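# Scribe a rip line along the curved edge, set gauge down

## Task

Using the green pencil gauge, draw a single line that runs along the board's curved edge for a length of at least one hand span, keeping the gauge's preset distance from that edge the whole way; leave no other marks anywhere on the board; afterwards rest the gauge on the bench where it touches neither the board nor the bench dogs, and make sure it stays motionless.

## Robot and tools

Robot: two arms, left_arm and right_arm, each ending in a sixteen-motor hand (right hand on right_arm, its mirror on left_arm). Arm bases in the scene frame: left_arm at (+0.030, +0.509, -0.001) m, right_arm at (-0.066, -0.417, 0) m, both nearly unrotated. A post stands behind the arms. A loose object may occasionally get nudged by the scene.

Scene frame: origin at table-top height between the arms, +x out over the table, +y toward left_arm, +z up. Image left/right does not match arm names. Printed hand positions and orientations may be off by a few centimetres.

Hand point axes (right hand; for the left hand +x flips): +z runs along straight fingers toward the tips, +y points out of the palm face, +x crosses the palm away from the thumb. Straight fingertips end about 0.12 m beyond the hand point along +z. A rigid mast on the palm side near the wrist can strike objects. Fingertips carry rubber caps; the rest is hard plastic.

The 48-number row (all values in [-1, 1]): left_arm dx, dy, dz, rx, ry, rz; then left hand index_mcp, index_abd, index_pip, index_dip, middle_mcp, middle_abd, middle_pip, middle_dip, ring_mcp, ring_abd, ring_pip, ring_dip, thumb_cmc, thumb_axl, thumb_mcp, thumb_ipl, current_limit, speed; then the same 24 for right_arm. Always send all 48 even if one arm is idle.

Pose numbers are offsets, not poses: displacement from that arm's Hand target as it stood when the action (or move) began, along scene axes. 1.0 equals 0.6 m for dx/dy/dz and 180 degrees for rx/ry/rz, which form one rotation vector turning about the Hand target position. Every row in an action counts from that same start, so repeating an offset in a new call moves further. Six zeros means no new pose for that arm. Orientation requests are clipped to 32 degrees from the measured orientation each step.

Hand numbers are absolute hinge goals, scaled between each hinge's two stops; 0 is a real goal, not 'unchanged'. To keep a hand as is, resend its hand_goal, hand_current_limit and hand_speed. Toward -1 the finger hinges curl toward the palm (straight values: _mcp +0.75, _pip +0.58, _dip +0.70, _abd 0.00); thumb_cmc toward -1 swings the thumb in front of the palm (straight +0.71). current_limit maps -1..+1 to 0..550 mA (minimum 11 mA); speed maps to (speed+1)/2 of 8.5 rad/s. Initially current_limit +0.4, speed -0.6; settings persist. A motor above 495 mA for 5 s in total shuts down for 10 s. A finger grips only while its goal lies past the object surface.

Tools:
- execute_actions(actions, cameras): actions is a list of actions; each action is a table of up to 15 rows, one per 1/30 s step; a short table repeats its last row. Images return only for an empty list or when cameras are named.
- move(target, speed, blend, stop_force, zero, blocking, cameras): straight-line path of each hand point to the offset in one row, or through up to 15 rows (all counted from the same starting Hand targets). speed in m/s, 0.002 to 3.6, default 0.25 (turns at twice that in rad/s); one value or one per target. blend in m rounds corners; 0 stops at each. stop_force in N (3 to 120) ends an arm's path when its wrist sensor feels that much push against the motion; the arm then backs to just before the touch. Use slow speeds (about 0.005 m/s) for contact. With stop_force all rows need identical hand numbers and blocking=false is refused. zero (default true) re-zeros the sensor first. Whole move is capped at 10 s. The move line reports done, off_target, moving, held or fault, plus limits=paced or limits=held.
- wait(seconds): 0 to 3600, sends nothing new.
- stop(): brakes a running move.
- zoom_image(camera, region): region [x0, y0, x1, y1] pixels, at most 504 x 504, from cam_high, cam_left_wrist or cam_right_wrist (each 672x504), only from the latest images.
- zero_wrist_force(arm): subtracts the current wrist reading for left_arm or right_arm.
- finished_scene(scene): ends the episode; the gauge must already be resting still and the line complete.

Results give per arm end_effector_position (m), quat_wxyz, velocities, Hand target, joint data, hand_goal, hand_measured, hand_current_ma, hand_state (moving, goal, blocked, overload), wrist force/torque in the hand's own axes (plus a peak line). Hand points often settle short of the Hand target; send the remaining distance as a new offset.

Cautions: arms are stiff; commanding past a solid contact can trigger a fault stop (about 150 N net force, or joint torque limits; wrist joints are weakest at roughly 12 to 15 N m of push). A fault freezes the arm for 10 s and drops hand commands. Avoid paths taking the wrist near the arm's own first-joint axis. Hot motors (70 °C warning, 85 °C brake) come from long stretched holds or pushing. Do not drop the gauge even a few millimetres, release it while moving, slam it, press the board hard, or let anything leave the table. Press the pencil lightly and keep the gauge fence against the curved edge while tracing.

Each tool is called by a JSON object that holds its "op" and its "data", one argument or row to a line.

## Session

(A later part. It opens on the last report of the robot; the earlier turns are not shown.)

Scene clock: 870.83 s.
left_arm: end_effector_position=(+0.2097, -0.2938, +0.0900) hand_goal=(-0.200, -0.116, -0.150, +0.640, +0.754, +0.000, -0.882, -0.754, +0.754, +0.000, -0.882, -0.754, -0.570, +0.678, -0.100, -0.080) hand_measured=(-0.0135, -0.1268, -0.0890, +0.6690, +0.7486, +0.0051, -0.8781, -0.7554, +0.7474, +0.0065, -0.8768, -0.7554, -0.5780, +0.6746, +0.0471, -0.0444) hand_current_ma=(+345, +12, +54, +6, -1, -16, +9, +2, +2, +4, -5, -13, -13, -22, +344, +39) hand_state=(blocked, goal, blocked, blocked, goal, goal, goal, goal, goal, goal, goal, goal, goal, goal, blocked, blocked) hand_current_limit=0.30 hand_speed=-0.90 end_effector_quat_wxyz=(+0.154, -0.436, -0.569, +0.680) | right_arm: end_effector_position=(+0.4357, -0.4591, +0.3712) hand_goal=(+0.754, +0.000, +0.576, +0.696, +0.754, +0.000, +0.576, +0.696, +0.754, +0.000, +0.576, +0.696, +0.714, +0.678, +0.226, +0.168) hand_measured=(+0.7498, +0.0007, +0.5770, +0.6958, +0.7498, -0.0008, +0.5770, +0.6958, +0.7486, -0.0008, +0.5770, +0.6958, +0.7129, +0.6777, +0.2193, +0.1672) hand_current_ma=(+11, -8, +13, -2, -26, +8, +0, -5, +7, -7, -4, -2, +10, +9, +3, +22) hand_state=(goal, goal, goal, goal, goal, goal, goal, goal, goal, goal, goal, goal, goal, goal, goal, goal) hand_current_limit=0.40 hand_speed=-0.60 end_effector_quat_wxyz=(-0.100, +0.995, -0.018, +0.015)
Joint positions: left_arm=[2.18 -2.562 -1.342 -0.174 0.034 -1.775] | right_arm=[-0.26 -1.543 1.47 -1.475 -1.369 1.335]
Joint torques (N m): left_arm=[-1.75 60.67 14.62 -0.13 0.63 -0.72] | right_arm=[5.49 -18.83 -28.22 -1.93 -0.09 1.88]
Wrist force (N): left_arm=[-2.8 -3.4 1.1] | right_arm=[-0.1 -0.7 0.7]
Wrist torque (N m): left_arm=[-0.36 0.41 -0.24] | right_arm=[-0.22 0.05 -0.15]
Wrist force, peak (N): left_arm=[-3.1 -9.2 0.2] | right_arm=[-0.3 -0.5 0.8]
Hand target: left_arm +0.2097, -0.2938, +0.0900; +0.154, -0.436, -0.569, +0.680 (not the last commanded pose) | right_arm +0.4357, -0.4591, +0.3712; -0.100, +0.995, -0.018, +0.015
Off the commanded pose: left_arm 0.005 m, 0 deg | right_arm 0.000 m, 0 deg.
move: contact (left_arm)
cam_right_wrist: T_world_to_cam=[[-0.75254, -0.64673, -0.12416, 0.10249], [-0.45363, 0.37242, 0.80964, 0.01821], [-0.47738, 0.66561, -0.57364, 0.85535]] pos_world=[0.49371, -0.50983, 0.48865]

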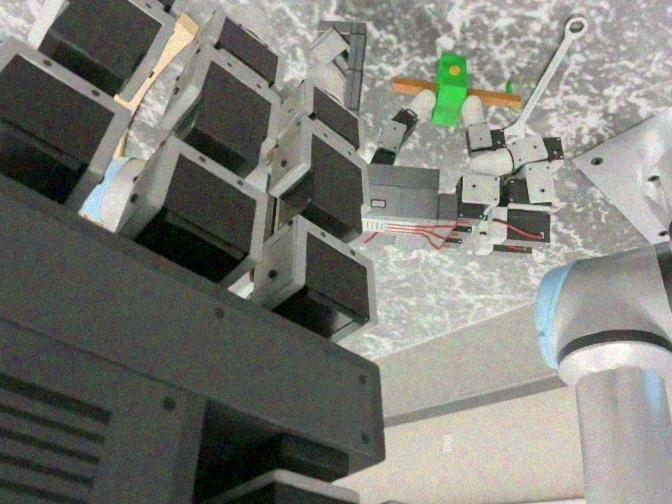

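{"op": "move", "data": {
  "target": [0,0,0,0,0,0,0.05,-0.117,-0.15,0.64,0.753,0,-0.883,-0.754,0.753,0,-0.883,-0.754,-0.571,0.677,0.08,-0.08,0.3,-0.9,0,0,0,0,0,0,0.754,0,0.576,0.696,0.754,0,0.576,0.696,0.754,0,0.576,0.696,0.714,0.678,0.226,0.168,0.4,-0.6]
}}

{"op": "move", "data": {
  "target": [0,0,0,0,0,0,0.178,-0.117,-0.2,0.617,0.753,0,-0.883,-0.754,0.753,0,-0.883,-0.754,-0.571,0.677,0.225,-0.103,0.3,-0.8,0,0,0,0,0,0,0.754,0,0.576,0.696,0.754,0,0.576,0.696,0.754,0,0.576,0.696,0.714,0.678,0.226,0.168,0.4,-0.6],
  "cameras": ["cam_right_wrist"]
}}

{"op": "zoom_image", "data": {
  "camera": "cam_right_wrist",
  "region": [380, 30, 540, 180]
}}

Scene clock: 920.43 s.
left_arm: end_effector_position=(+0.2097, -0.2938, +0.0900) hand_goal=(+0.050, -0.116, -0.150, +0.640, +0.754, +0.000, -0.882, -0.754, +0.754, +0.000, -0.882, -0.754, -0.570, +0.678, +0.080, -0.080) hand_measured=(+0.0371, -0.1136, -0.1454, +0.6436, +0.7486, +0.0051, -0.8781, -0.7554, +0.7462, +0.0065, -0.8781, -0.7567, -0.5680, +0.6809, +0.0807, -0.0748) hand_current_ma=(-18, +9, +3, -7, -15, -13, +6, +10, +7, +7, -4, -25, -2, -28, -13, +12) hand_state=(goal, goal, goal, goal, goal, goal, goal, goal, goal, goal, goal, goal, goal, goal, goal, goal) hand_current_limit=0.30 hand_speed=-0.90 end_effector_quat_wxyz=(+0.154, -0.436, -0.569, +0.680) | right_arm: end_effector_position=(+0.4357, -0.4591, +0.3712) hand_goal=(+0.754, +0.000, +0.576, +0.696, +0.754, +0.000, +0.576, +0.696, +0.754, +0.000, +0.576, +0.696, +0.714, +0.678, +0.226, +0.168) hand_measured=(+0.7498, -0.0008, +0.5770, +0.6958, +0.7511, -0.0008, +0.5770, +0.6958, +0.7498, +0.0007, +0.5782, +0.6971, +0.7142, +0.6777, +0.2203, +0.1681) hand_current_ma=(+1, -5, +16, +7, +8, +7, -6, +3, -9, -9, -16, +7, +5, +18, -1, +18) hand_state=(goal, goal, goal, goal, goal, goal, goal, goal, goal, goal, goal, goal, goal, goal, goal, goal) hand_current_limit=0.40 hand_speed=-0.60 end_effector_quat_wxyz=(-0.100, +0.995, -0.018, +0.015)
Joint positions: left_arm=[2.18 -2.562 -1.342 -0.174 0.034 -1.775] | right_arm=[-0.26 -1.543 1.47 -1.475 -1.369 1.335]
Joint torques (N m): left_arm=[-3.02 61.19 20.22 0.02 -0.69 0.57] | right_arm=[5.16 -18.17 -28.59 -1.9 -0.17 1.74]
Wrist force (N): left_arm=[-2.1 0.5 1.3] | right_arm=[0.0 -0.5 0.6]
Wrist torque (N m): left_arm=[-0.16 0.39 -0.24] | right_arm=[-0.19 0.05 -0.15]
Wrist force, peak (N): left_arm=[-3.0 -4.0 1.1] | right_arm=[-0.4 -0.7 0.7]
Hand target: left_arm +0.2097, -0.2938, +0.0900; +0.154, -0.436, -0.569, +0.680 | right_arm +0.4357, -0.4591, +0.3712; -0.100, +0.995, -0.018, +0.015
Off the commanded pose: left_arm 0.000 m, 0 deg | right_arm 0.000 m, 0 deg.
move: done

Scene clock: 920.93 s.
left_arm: end_effector_position=(+0.2097, -0.2938, +0.0900) hand_goal=(+0.178, -0.116, -0.200, +0.618, +0.754, +0.000, -0.882, -0.754, +0.754, +0.000, -0.882, -0.754, -0.570, +0.678, +0.226, -0.102) hand_measured=(+0.1662, -0.1136, -0.1980, +0.6193, +0.7486, +0.0051, -0.8781, -0.7554, +0.7474, +0.0065, -0.8794, -0.7567, -0.5667, +0.6820, +0.2242, -0.1063) hand_current_ma=(-18, +4, -4, -7, -18, -14, +5, +12, +5, -3, -10, -8, +2, -30, -20, +14) hand_state=(goal, goal, goal, goal, goal, goal, goal, goal, goal, goal, goal, goal, goal, goal, goal, goal) hand_current_limit=0.30 hand_speed=-0.80 end_effector_quat_wxyz=(+0.154, -0.436, -0.569, +0.680) | right_arm: end_effector_position=(+0.4357, -0.4591, +0.3712) hand_goal=(+0.754, +0.000, +0.576, +0.696, +0.754, +0.000, +0.576, +0.696, +0.754, +0.000, +0.576, +0.696, +0.714, +0.678, +0.226, +0.168) hand_measured=(+0.7498, +0.0007, +0.5770, +0.6958, +0.7511, -0.0008, +0.5770, +0.6958, +0.7486, +0.0007, +0.5770, +0.6958, +0.7129, +0.6767, +0.2193, +0.1672) hand_current_ma=(+13, -2, -2, -2, +9, +9, +1, +3, +12, -8, -8, +0, +16, +6, -11, +1) hand_state=(goal, goal, goal, goal, goal, goal, goal, goal, goal, goal, goal, goal, goal, goal, goal, goal) hand_current_limit=0.40 hand_speed=-0.60 end_effector_quat_wxyz=(-0.100, +0.995, -0.018, +0.015)
Joint positions: left_arm=[2.18 -2.562 -1.342 -0.174 0.034 -1.775] | right_arm=[-0.26 -1.543 1.47 -1.475 -1.369 1.335]
Joint torques (N m): left_arm=[-2.38 62 19.43 0.1 -1.22 0.53] | right_arm=[6.52 -18.9 -27.54 -2.04 -0.17 1.7]
Wrist force (N): left_arm=[-1.8 0.2 1.3] | right_arm=[-0.2 -0.4 0.4]
Wrist torque (N m): left_arm=[-0.18 0.34 -0.21] | right_arm=[-0.16 0.08 -0.16]
Wrist force, peak (N): left_arm=[-2.1 0.3 1.5] | right_arm=[0.0 -0.8 0.6]
Hand target: left_arm +0.2097, -0.2938, +0.0900; +0.154, -0.436, -0.569, +0.680 | right_arm +0.4357, -0.4591, +0.3712; -0.100, +0.995, -0.018, +0.015
Off the commanded pose: left_arm 0.000 m, 0 deg | right_arm 0.000 m, 0 deg.
move: done
cam_right_wrist: T_world_to_cam=[[-0.75254, -0.64673, -0.12416, 0.10249], [-0.45363, 0.37242, 0.80964, 0.01821], [-0.47738, 0.66561, -0.57364, 0.85535]] pos_world=[0.49371, -0.50983, 0.48865]

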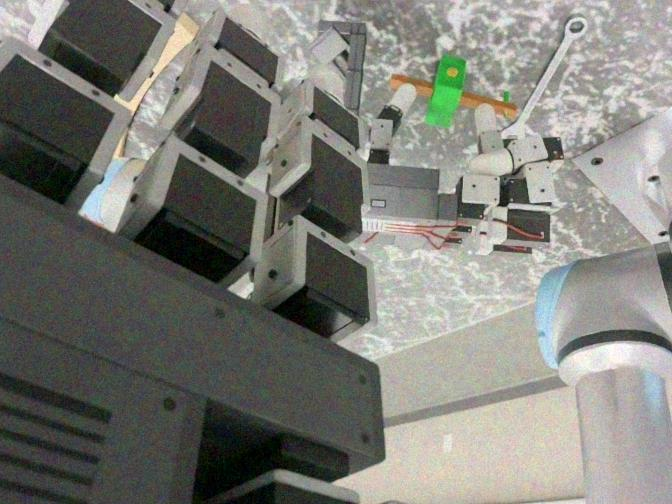

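Scaled by 3.150 from the camera's image (finer frame: 960x720).

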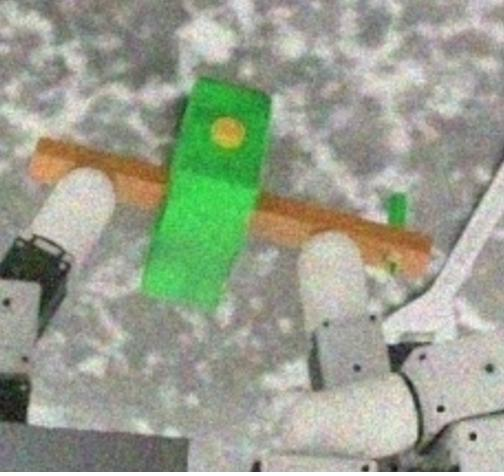

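{"op": "move", "data": {
  "target": [
    [0,0,0.08,0,0,0,0.178,-0.117,-0.2,0.617,0.753,0,-0.883,-0.754,0.753,0,-0.883,-0.754,-0.571,0.677,0.225,-0.103,0.3,-0.8,0,0,0,0,0,0,0.754,0,0.576,0.696,0.754,0,0.576,0.696,0.754,0,0.576,0.696,0.714,0.678,0.226,0.168,0.4,-0.6],
    [-0.0003,-0.019,0.065,0.115,0.0267,-0.0268,0.178,-0.117,-0.2,0.617,0.753,0,-0.883,-0.754,0.753,0,-0.883,-0.754,-0.571,0.677,0.225,-0.103,0.3,-0.8,0,0,0,0,0,0,0.754,0,0.576,0.696,0.754,0,0.576,0.696,0.754,0,0.576,0.696,0.714,0.678,0.226,0.168,0.4,-0.6]
  ],
  "speed": 0.12,
  "blend": [0, 0],
  "cameras": ["cam_right_wrist"]
}}

{"op": "zoom_image", "data": {
  "camera": "cam_right_wrist",
  "region": [380, 30, 540, 180]
}}

Scene clock: 960.73 s.
left_arm: end_effector_position=(+0.2094, -0.3052, +0.1290) hand_goal=(+0.178, -0.116, -0.200, +0.618, +0.754, +0.000, -0.882, -0.754, +0.754, +0.000, -0.882, -0.754, -0.570, +0.678, +0.226, -0.102) hand_measured=(+0.1650, -0.1121, -0.1980, +0.6206, +0.7474, +0.0065, -0.8794, -0.7554, +0.7462, +0.0065, -0.8781, -0.7554, -0.5680, +0.6809, +0.2242, -0.0987) hand_current_ma=(-17, +8, -12, +0, -10, -15, +17, -2, +1, -12, +1, -5, -7, -14, +0, -1) hand_state=(goal, goal, goal, goal, goal, goal, goal, goal, goal, goal, goal, goal, goal, goal, goal, goal) hand_current_limit=0.30 hand_speed=-0.80 end_effector_quat_wxyz=(-0.282, +0.396, +0.656, -0.577) | right_arm: end_effector_position=(+0.4357, -0.4591, +0.3712) hand_goal=(+0.754, +0.000, +0.576, +0.696, +0.754, +0.000, +0.576, +0.696, +0.754, +0.000, +0.576, +0.696, +0.714, +0.678, +0.226, +0.168) hand_measured=(+0.7498, +0.0007, +0.5770, +0.6958, +0.7498, -0.0008, +0.5770, +0.6958, +0.7498, +0.0007, +0.5770, +0.6958, +0.7129, +0.6767, +0.2193, +0.1672) hand_current_ma=(+13, +8, -4, -3, -10, +6, -18, -10, +0, -20, -11, -4, +8, +6, -4, +7) hand_state=(goal, goal, goal, goal, goal, goal, goal, goal, goal, goal, goal, goal, goal, goal, goal, goal) hand_current_limit=0.40 hand_speed=-0.60 end_effector_quat_wxyz=(-0.100, +0.995, -0.018, +0.015)
Joint positions: left_arm=[2.148 -2.457 -1.053 -1.561 0.188 -1.117] | right_arm=[-0.26 -1.543 1.47 -1.475 -1.369 1.335]
Joint torques (N m): left_arm=[9.05 42.5 28.79 -0.07 -0.3 1.88] | right_arm=[5.37 -18.17 -29.38 -2.08 -0.11 1.55]
Wrist force (N): left_arm=[-2.1 0.5 0.9] | right_arm=[-0.3 -0.4 0.5]
Wrist torque (N m): left_arm=[-0.08 0.40 -0.16] | right_arm=[-0.17 0.09 -0.17]
Wrist force, peak (N): left_arm=[-2.4 0.7 1.4] | right_arm=[-0.2 -0.8 0.8]
Hand target: left_arm +0.2095, -0.3052, +0.1290; -0.282, +0.396, +0.656, -0.577 | right_arm +0.4357, -0.4591, +0.3712; -0.100, +0.995, -0.018, +0.015
Off the commanded pose: left_arm 0.000 m, 0 deg | right_arm 0.000 m, 0 deg.
move: done
cam_right_wrist: T_world_to_cam=[[-0.75254, -0.64673, -0.12416, 0.10249], [-0.45363, 0.37242, 0.80964, 0.01821], [-0.47738, 0.66561, -0.57364, 0.85535]] pos_world=[0.49371, -0.50983, 0.48865]

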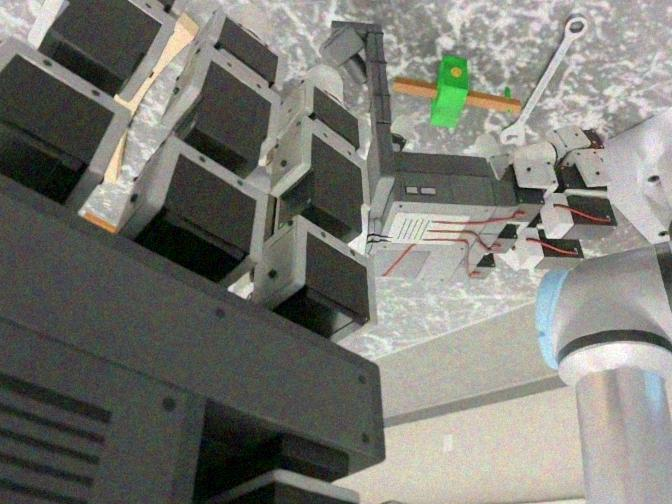

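Scaled by 3.150 from the camera's image (finer frame: 960x720).

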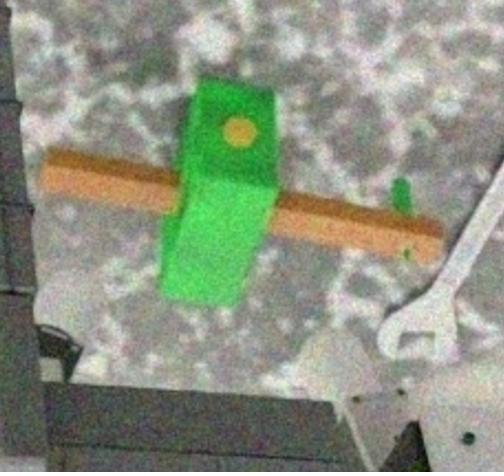

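{"op": "move", "data": {
  "target": [-0.0012,-0.009,-0.0795,0,0,0.0239,0.21,-0.117,-0.2,0.617,0.753,0,-0.883,-0.754,0.753,0,-0.883,-0.754,-0.571,0.677,0.27,-0.103,0.3,-0.8,0,0,0,0,0,0,0.754,0,0.576,0.696,0.754,0,0.576,0.696,0.754,0,0.576,0.696,0.714,0.678,0.226,0.168,0.4,-0.6],
  "speed": 0.03,
  "stop_force": 5,
  "cameras": ["cam_right_wrist"]
}}

{"op": "zoom_image", "data": {
  "camera": "cam_right_wrist",
  "region": [380, 30, 540, 180]
}}

Scene clock: 978.53 s.
left_arm: end_effector_position=(+0.2088, -0.3106, +0.0813) hand_goal=(+0.210, -0.116, -0.200, +0.618, +0.754, +0.000, -0.882, -0.754, +0.754, +0.000, -0.882, -0.754, -0.570, +0.678, +0.270, -0.102) hand_measured=(+0.1951, -0.1136, -0.1993, +0.6193, +0.7486, +0.0051, -0.8794, -0.7567, +0.7474, +0.0065, -0.8781, -0.7554, -0.5693, +0.6809, +0.2707, -0.0996) hand_current_ma=(-3, +16, -18, -7, -17, -13, -1, +2, +18, +7, -11, +3, -9, -7, -6, +10) hand_state=(goal, goal, goal, goal, goal, goal, goal, goal, goal, goal, goal, goal, goal, goal, goal, goal) hand_current_limit=0.30 hand_speed=-0.80 end_effector_quat_wxyz=(-0.260, +0.371, +0.670, -0.588) | right_arm: end_effector_position=(+0.4357, -0.4591, +0.3712) hand_goal=(+0.754, +0.000, +0.576, +0.696, +0.754, +0.000, +0.576, +0.696, +0.754, +0.000, +0.576, +0.696, +0.714, +0.678, +0.226, +0.168) hand_measured=(+0.7498, +0.0007, +0.5757, +0.6958, +0.7498, -0.0008, +0.5770, +0.6958, +0.7486, -0.0008, +0.5770, +0.6958, +0.7129, +0.6767, +0.2193, +0.1672) hand_current_ma=(+6, +2, +8, -3, +3, +3, +8, +3, -12, -15, -27, -3, +12, +6, +6, +7) hand_state=(goal, goal, goal, goal, goal, goal, goal, goal, goal, goal, goal, goal, goal, goal, goal, goal) hand_current_limit=0.40 hand_speed=-0.60 end_effector_quat_wxyz=(-0.100, +0.995, -0.018, +0.015)
Joint positions: left_arm=[2.145 -2.52 -1.182 -0.951 0.175 -1.542] | right_arm=[-0.26 -1.543 1.47 -1.475 -1.369 1.335]
Joint torques (N m): left_arm=[-11.42 41.03 7.2 4.1 -0.12 -1.43] | right_arm=[4.75 -17.09 -28.49 -2.07 -0.34 1.78]
Wrist force (N): left_arm=[-1.9 -0.2 1.1] | right_arm=[0.0 -0.6 0.5]
Wrist torque (N m): left_arm=[-0.18 0.37 0.00] | right_arm=[-0.19 0.06 -0.15]
Wrist force, peak (N): left_arm=[-2.1 1.0 1.3] | right_arm=[-0.2 -0.8 0.7]
Hand target: left_arm +0.2088, -0.3106, +0.0813; -0.260, +0.371, +0.670, -0.588 | right_arm +0.4357, -0.4591, +0.3712; -0.100, +0.995, -0.018, +0.015
Off the commanded pose: left_arm 0.000 m, 0 deg | right_arm 0.000 m, 0 deg.
move: done
cam_right_wrist: T_world_to_cam=[[-0.75254, -0.64673, -0.12416, 0.10249], [-0.45363, 0.37242, 0.80964, 0.01821], [-0.47738, 0.66561, -0.57364, 0.85535]] pos_world=[0.49371, -0.50983, 0.48865]

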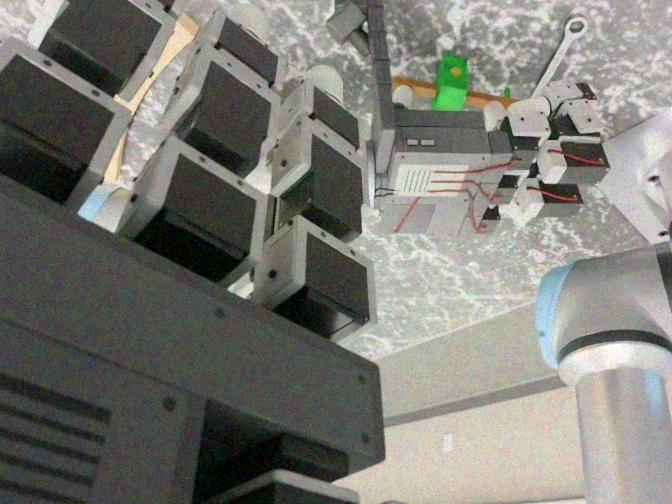

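Scaled by 3.150 from the camera's image (finer frame: 960x720).

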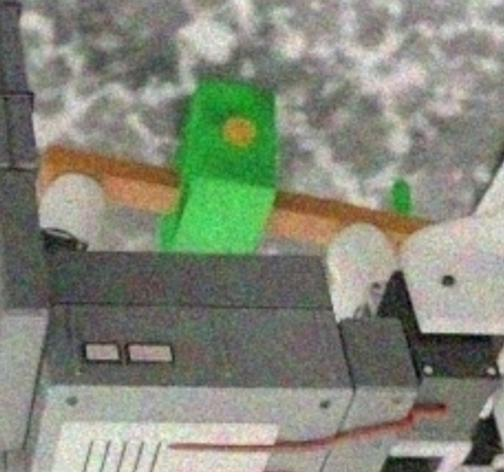

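{"op": "move", "data": {
  "target": [0,0,0,0,0,0,0.05,-0.117,-0.2,0.617,0.753,0,-0.883,-0.754,0.753,0,-0.883,-0.754,-0.571,0.677,0.115,-0.103,0.0,-0.9,0,0,0,0,0,0,0.754,0,0.576,0.696,0.754,0,0.576,0.696,0.754,0,0.576,0.696,0.714,0.678,0.226,0.168,0.4,-0.6]
}}

{"op": "move", "data": {
  "target": [0,0,0,0,0,0,-0.06,-0.117,-0.2,0.617,0.753,0,-0.883,-0.754,0.753,0,-0.883,-0.754,-0.571,0.677,0.02,-0.103,0.0,-0.9,0,0,0,0,0,0,0.754,0,0.576,0.696,0.754,0,0.576,0.696,0.754,0,0.576,0.696,0.714,0.678,0.226,0.168,0.4,-0.6],
  "cameras": ["cam_right_wrist"]
}}

{"op": "zoom_image", "data": {
  "camera": "cam_right_wrist",
  "region": [380, 30, 540, 180]
}}

Scene clock: 985.00 s.
left_arm: end_effector_position=(+0.2088, -0.3106, +0.0813) hand_goal=(+0.050, -0.116, -0.200, +0.618, +0.754, +0.000, -0.882, -0.754, +0.754, +0.000, -0.882, -0.754, -0.570, +0.678, +0.116, -0.102) hand_measured=(+0.1336, -0.1136, -0.1891, +0.6219, +0.7486, +0.0065, -0.8781, -0.7554, +0.7462, +0.0065, -0.8781, -0.7567, -0.5730, +0.6809, +0.2470, -0.0853) hand_current_ma=(+102, +7, -1, -4, -9, -11, +9, +1, +1, +4, +2, -19, +12, +0, +274, +13) hand_state=(blocked, goal, goal, goal, goal, goal, goal, goal, goal, goal, goal, goal, goal, goal, blocked, goal) hand_current_limit=0.00 hand_speed=-0.90 end_effector_quat_wxyz=(-0.260, +0.371, +0.670, -0.588) | right_arm: end_effector_position=(+0.4357, -0.4591, +0.3712) hand_goal=(+0.754, +0.000, +0.576, +0.696, +0.754, +0.000, +0.576, +0.696, +0.754, +0.000, +0.576, +0.696, +0.714, +0.678, +0.226, +0.168) hand_measured=(+0.7498, +0.0007, +0.5770, +0.6958, +0.7498, -0.0008, +0.5757, +0.6958, +0.7498, +0.0007, +0.5770, +0.6958, +0.7129, +0.6767, +0.2203, +0.1681) hand_current_ma=(+8, +9, +2, -12, +9, +3, -15, -2, -3, +6, -5, -8, +5, +7, -14, +1) hand_state=(goal, goal, goal, goal, goal, goal, goal, goal, goal, goal, goal, goal, goal, goal, goal, goal) hand_current_limit=0.40 hand_speed=-0.60 end_effector_quat_wxyz=(-0.100, +0.995, -0.018, +0.015)
Joint positions: left_arm=[2.145 -2.52 -1.182 -0.951 0.175 -1.542] | right_arm=[-0.26 -1.543 1.47 -1.475 -1.369 1.335]
Joint torques (N m): left_arm=[-12.17 42.57 9.33 3.74 -0.31 -1.1] | right_arm=[5.19 -18.28 -29.99 -2.07 0.04 1.57]
Wrist force (N): left_arm=[-1.5 -8.4 -1.2] | right_arm=[-0.1 -0.6 0.3]
Wrist torque (N m): left_arm=[-0.76 0.36 -0.06] | right_arm=[-0.18 0.07 -0.16]
Wrist force, peak (N): left_arm=[-1.5 -8.4 -1.2] | right_arm=[-0.3 -0.9 0.7]
Hand target: left_arm +0.2088, -0.3106, +0.0813; -0.260, +0.371, +0.670, -0.588 | right_arm +0.4357, -0.4591, +0.3712; -0.100, +0.995, -0.018, +0.015
Off the commanded pose: left_arm 0.000 m, 0 deg | right_arm 0.000 m, 0 deg.
move: done

Scene clock: 985.50 s.
left_arm: end_effector_position=(+0.2088, -0.3106, +0.0813) hand_goal=(-0.060, -0.116, -0.200, +0.618, +0.754, +0.000, -0.882, -0.754, +0.754, +0.000, -0.882, -0.754, -0.570, +0.678, +0.020, -0.102) hand_measured=(+0.1300, -0.1107, -0.1826, +0.6257, +0.7474, +0.0051, -0.8781, -0.7554, +0.7474, +0.0051, -0.8768, -0.7554, -0.5743, +0.6820, +0.2460, -0.0853) hand_current_ma=(+265, +15, -6, -6, -20, -15, +13, +10, +17, -9, -14, -11, -6, -19, +270, +19) hand_state=(blocked, goal, goal, goal, goal, goal, goal, goal, goal, goal, goal, goal, goal, goal, blocked, goal) hand_current_limit=0.00 hand_speed=-0.90 end_effector_quat_wxyz=(-0.260, +0.371, +0.670, -0.588) | right_arm: end_effector_position=(+0.4357, -0.4591, +0.3712) hand_goal=(+0.754, +0.000, +0.576, +0.696, +0.754, +0.000, +0.576, +0.696, +0.754, +0.000, +0.576, +0.696, +0.714, +0.678, +0.226, +0.168) hand_measured=(+0.7498, +0.0007, +0.5770, +0.6971, +0.7498, -0.0008, +0.5770, +0.6958, +0.7498, +0.0007, +0.5782, +0.6958, +0.7129, +0.6767, +0.2203, +0.1681) hand_current_ma=(+19, -3, -5, -6, -5, +3, -6, -6, -10, -7, -10, +0, +7, +10, -10, +5) hand_state=(goal, goal, goal, goal, goal, goal, goal, goal, goal, goal, goal, goal, goal, goal, goal, goal) hand_current_limit=0.40 hand_speed=-0.60 end_effector_quat_wxyz=(-0.100, +0.995, -0.018, +0.015)
Joint positions: left_arm=[2.145 -2.52 -1.182 -0.951 0.175 -1.542] | right_arm=[-0.26 -1.543 1.47 -1.475 -1.369 1.335]
Joint torques (N m): left_arm=[-10.79 41.92 8.59 2.92 -0.31 -0.5] | right_arm=[5.13 -17.79 -29.01 -2.22 -0.25 1.72]
Wrist force (N): left_arm=[-1.1 -11.1 -0.6] | right_arm=[0.0 -0.5 0.7]
Wrist torque (N m): left_arm=[-0.89 0.33 -0.09] | right_arm=[-0.21 0.05 -0.15]
Wrist force, peak (N): left_arm=[-1.0 -12.1 -0.8] | right_arm=[-0.2 -0.6 0.8]
Hand target: left_arm +0.2088, -0.3106, +0.0813; -0.260, +0.371, +0.670, -0.588 | right_arm +0.4357, -0.4591, +0.3712; -0.100, +0.995, -0.018, +0.015
Off the commanded pose: left_arm 0.000 m, 0 deg | right_arm 0.000 m, 0 deg.
move: done
cam_right_wrist: T_world_to_cam=[[-0.75254, -0.64673, -0.12416, 0.10249], [-0.45363, 0.37242, 0.80964, 0.01821], [-0.47738, 0.66561, -0.57364, 0.85535]] pos_world=[0.49371, -0.50983, 0.48865]

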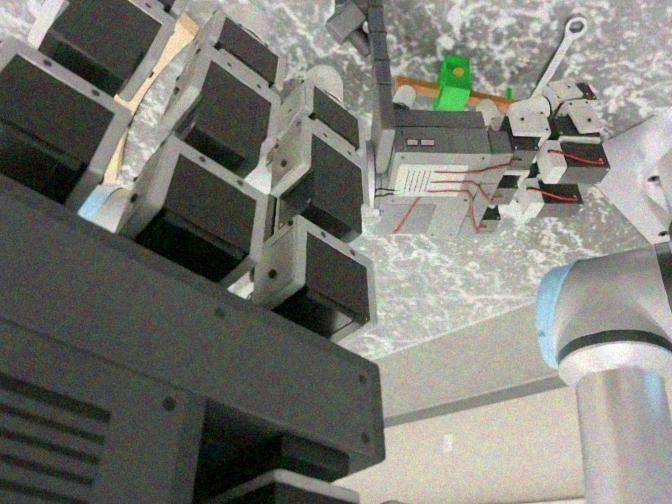

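Scaled by 3.150 from the camera's image (finer frame: 960x720).

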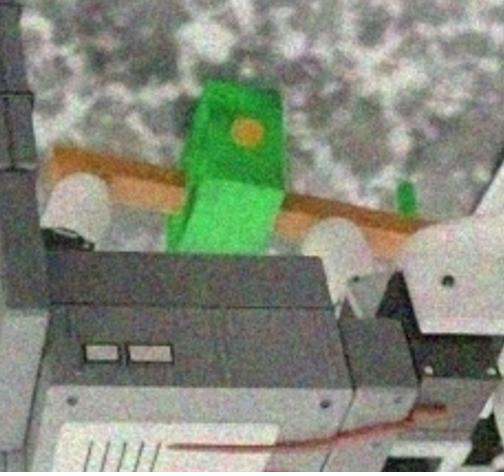

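{"op": "move", "data": {
  "target": [0,0,0.0075,0,0,0,0.21,-0.117,-0.2,0.617,0.753,0,-0.883,-0.754,0.753,0,-0.883,-0.754,-0.571,0.677,0.27,-0.103,0.0,-0.8,0,0,0,0,0,0,0.754,0,0.576,0.696,0.754,0,0.576,0.696,0.754,0,0.576,0.696,0.714,0.678,0.226,0.168,0.4,-0.6],
  "speed": 0.03
}}

{"op": "move", "data": {
  "target": [0,0,0,0,0,0,0.05,-0.117,-0.2,0.617,0.753,0,-0.883,-0.754,0.753,0,-0.883,-0.754,-0.571,0.677,0.115,-0.103,-0.3,-0.9,0,0,0,0,0,0,0.754,0,0.576,0.696,0.754,0,0.576,0.696,0.754,0,0.576,0.696,0.714,0.678,0.226,0.168,0.4,-0.6],
  "cameras": ["cam_right_wrist"]
}}

{"op": "zoom_image", "data": {
  "camera": "cam_right_wrist",
  "region": [380, 30, 540, 180]
}}

Scene clock: 995.90 s.
left_arm: end_effector_position=(+0.2088, -0.3106, +0.0858) hand_goal=(+0.210, -0.116, -0.200, +0.618, +0.754, +0.000, -0.882, -0.754, +0.754, +0.000, -0.882, -0.754, -0.570, +0.678, +0.270, -0.102) hand_measured=(+0.1975, -0.1136, -0.1955, +0.6168, +0.7474, +0.0051, -0.8781, -0.7567, +0.7462, +0.0065, -0.8781, -0.7554, -0.5680, +0.6767, +0.2678, -0.0977) hand_current_ma=(+2, +8, -6, -28, -18, -13, +19, -3, +4, -4, +5, -13, -5, -2, -17, +19) hand_state=(goal, goal, goal, goal, goal, goal, goal, goal, goal, goal, goal, goal, goal, goal, goal, goal) hand_current_limit=0.00 hand_speed=-0.80 end_effector_quat_wxyz=(-0.260, +0.371, +0.670, -0.587) | right_arm: end_effector_position=(+0.4357, -0.4591, +0.3712) hand_goal=(+0.754, +0.000, +0.576, +0.696, +0.754, +0.000, +0.576, +0.696, +0.754, +0.000, +0.576, +0.696, +0.714, +0.678, +0.226, +0.168) hand_measured=(+0.7498, +0.0007, +0.5770, +0.6971, +0.7498, -0.0008, +0.5770, +0.6971, +0.7498, -0.0008, +0.5770, +0.6958, +0.7129, +0.6767, +0.2193, +0.1681) hand_current_ma=(+16, +4, +3, +2, -6, +5, +4, +4, +20, -17, -16, -5, +13, +13, -1, +1) hand_state=(goal, goal, goal, goal, goal, goal, goal, goal, goal, goal, goal, goal, goal, goal, goal, goal) hand_current_limit=0.40 hand_speed=-0.60 end_effector_quat_wxyz=(-0.100, +0.995, -0.018, +0.015)
Joint positions: left_arm=[2.145 -2.514 -1.181 -0.958 0.175 -1.542] | right_arm=[-0.26 -1.543 1.47 -1.475 -1.369 1.335]
Joint torques (N m): left_arm=[-5.86 63.7 27.04 0.5 -1.1 1.56] | right_arm=[4.91 -18.39 -28.46 -2.26 -0.1 1.63]
Wrist force (N): left_arm=[-2.2 0.3 1.2] | right_arm=[-0.2 -0.5 0.6]
Wrist torque (N m): left_arm=[-0.15 0.41 -0.02] | right_arm=[-0.19 0.07 -0.16]
Wrist force, peak (N): left_arm=[-1.0 -12.2 -0.7] | right_arm=[-0.4 -0.7 0.7]
Hand target: left_arm +0.2088, -0.3106, +0.0858; -0.260, +0.371, +0.670, -0.588 | right_arm +0.4357, -0.4591, +0.3712; -0.100, +0.995, -0.018, +0.015
Off the commanded pose: left_arm 0.000 m, 0 deg | right_arm 0.000 m, 0 deg.
move: done

Scene clock: 996.70 s.
left_arm: end_effector_position=(+0.2088, -0.3106, +0.0858) hand_goal=(+0.050, -0.116, -0.200, +0.618, +0.754, +0.000, -0.882, -0.754, +0.754, +0.000, -0.882, -0.754, -0.570, +0.678, +0.116, -0.102) hand_measured=(+0.0480, -0.1136, -0.1942, +0.6232, +0.7486, +0.0051, -0.8781, -0.7554, +0.7474, +0.0051, -0.8781, -0.7567, -0.5680, +0.6767, +0.1183, -0.0977) hand_current_ma=(+0, +7, -23, -1, -12, +11, +23, +3, +11, +7, -7, -19, +4, -5, -1, +26) hand_state=(goal, goal, goal, goal, goal, goal, goal, goal, goal, goal, goal, goal, goal, goal, goal, goal) hand_current_limit=-0.30 hand_speed=-0.90 end_effector_quat_wxyz=(-0.260, +0.371, +0.670, -0.588) | right_arm: end_effector_position=(+0.4357, -0.4591, +0.3712) hand_goal=(+0.754, +0.000, +0.576, +0.696, +0.754, +0.000, +0.576, +0.696, +0.754, +0.000, +0.576, +0.696, +0.714, +0.678, +0.226, +0.168) hand_measured=(+0.7498, -0.0008, +0.5770, +0.6958, +0.7498, -0.0008, +0.5770, +0.6958, +0.7498, -0.0008, +0.5770, +0.6958, +0.7142, +0.6767, +0.2203, +0.1681) hand_current_ma=(+19, +2, +18, -10, -16, +21, +3, +1, -1, -3, -10, +8, +4, +8, +5, +19) hand_state=(goal, goal, goal, goal, goal, goal, goal, goal, goal, goal, goal, goal, goal, goal, goal, goal) hand_current_limit=0.40 hand_speed=-0.60 end_effector_quat_wxyz=(-0.100, +0.995, -0.018, +0.015)
Joint positions: left_arm=[2.145 -2.514 -1.181 -0.958 0.175 -1.542] | right_arm=[-0.26 -1.543 1.47 -1.475 -1.369 1.335]
Joint torques (N m): left_arm=[-5 63.8 28.41 0.45 -2.81 1.88] | right_arm=[5.48 -19.15 -28.32 -2.12 -0.23 1.56]
Wrist force (N): left_arm=[-2.1 0.2 1.5] | right_arm=[-0.2 -0.6 0.4]
Wrist torque (N m): left_arm=[-0.16 0.40 -0.03] | right_arm=[-0.18 0.08 -0.16]
Wrist force, peak (N): left_arm=[-2.1 0.4 1.5] | right_arm=[-0.2 -0.6 0.8]
Hand target: left_arm +0.2088, -0.3106, +0.0858; -0.260, +0.371, +0.670, -0.588 | right_arm +0.4357, -0.4591, +0.3712; -0.100, +0.995, -0.018, +0.015
Off the commanded pose: left_arm 0.000 m, 0 deg | right_arm 0.000 m, 0 deg.
move: done
cam_right_wrist: T_world_to_cam=[[-0.75254, -0.64673, -0.12416, 0.10249], [-0.45363, 0.37242, 0.80964, 0.01821], [-0.47738, 0.66561, -0.57364, 0.85535]] pos_world=[0.49371, -0.50983, 0.48865]

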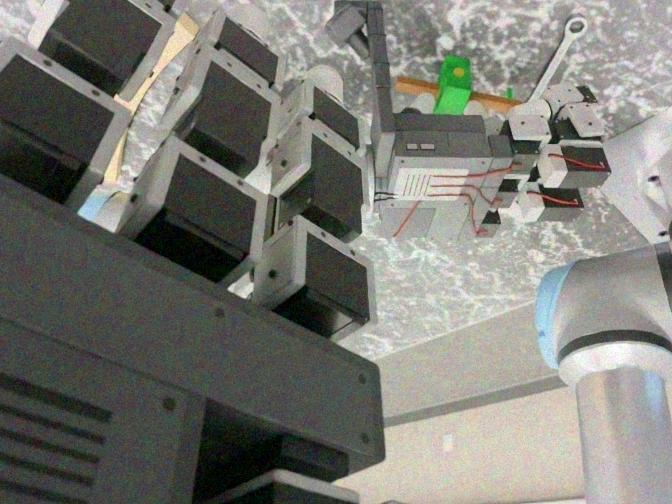

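Scaled by 3.150 from the camera's image (finer frame: 960x720).

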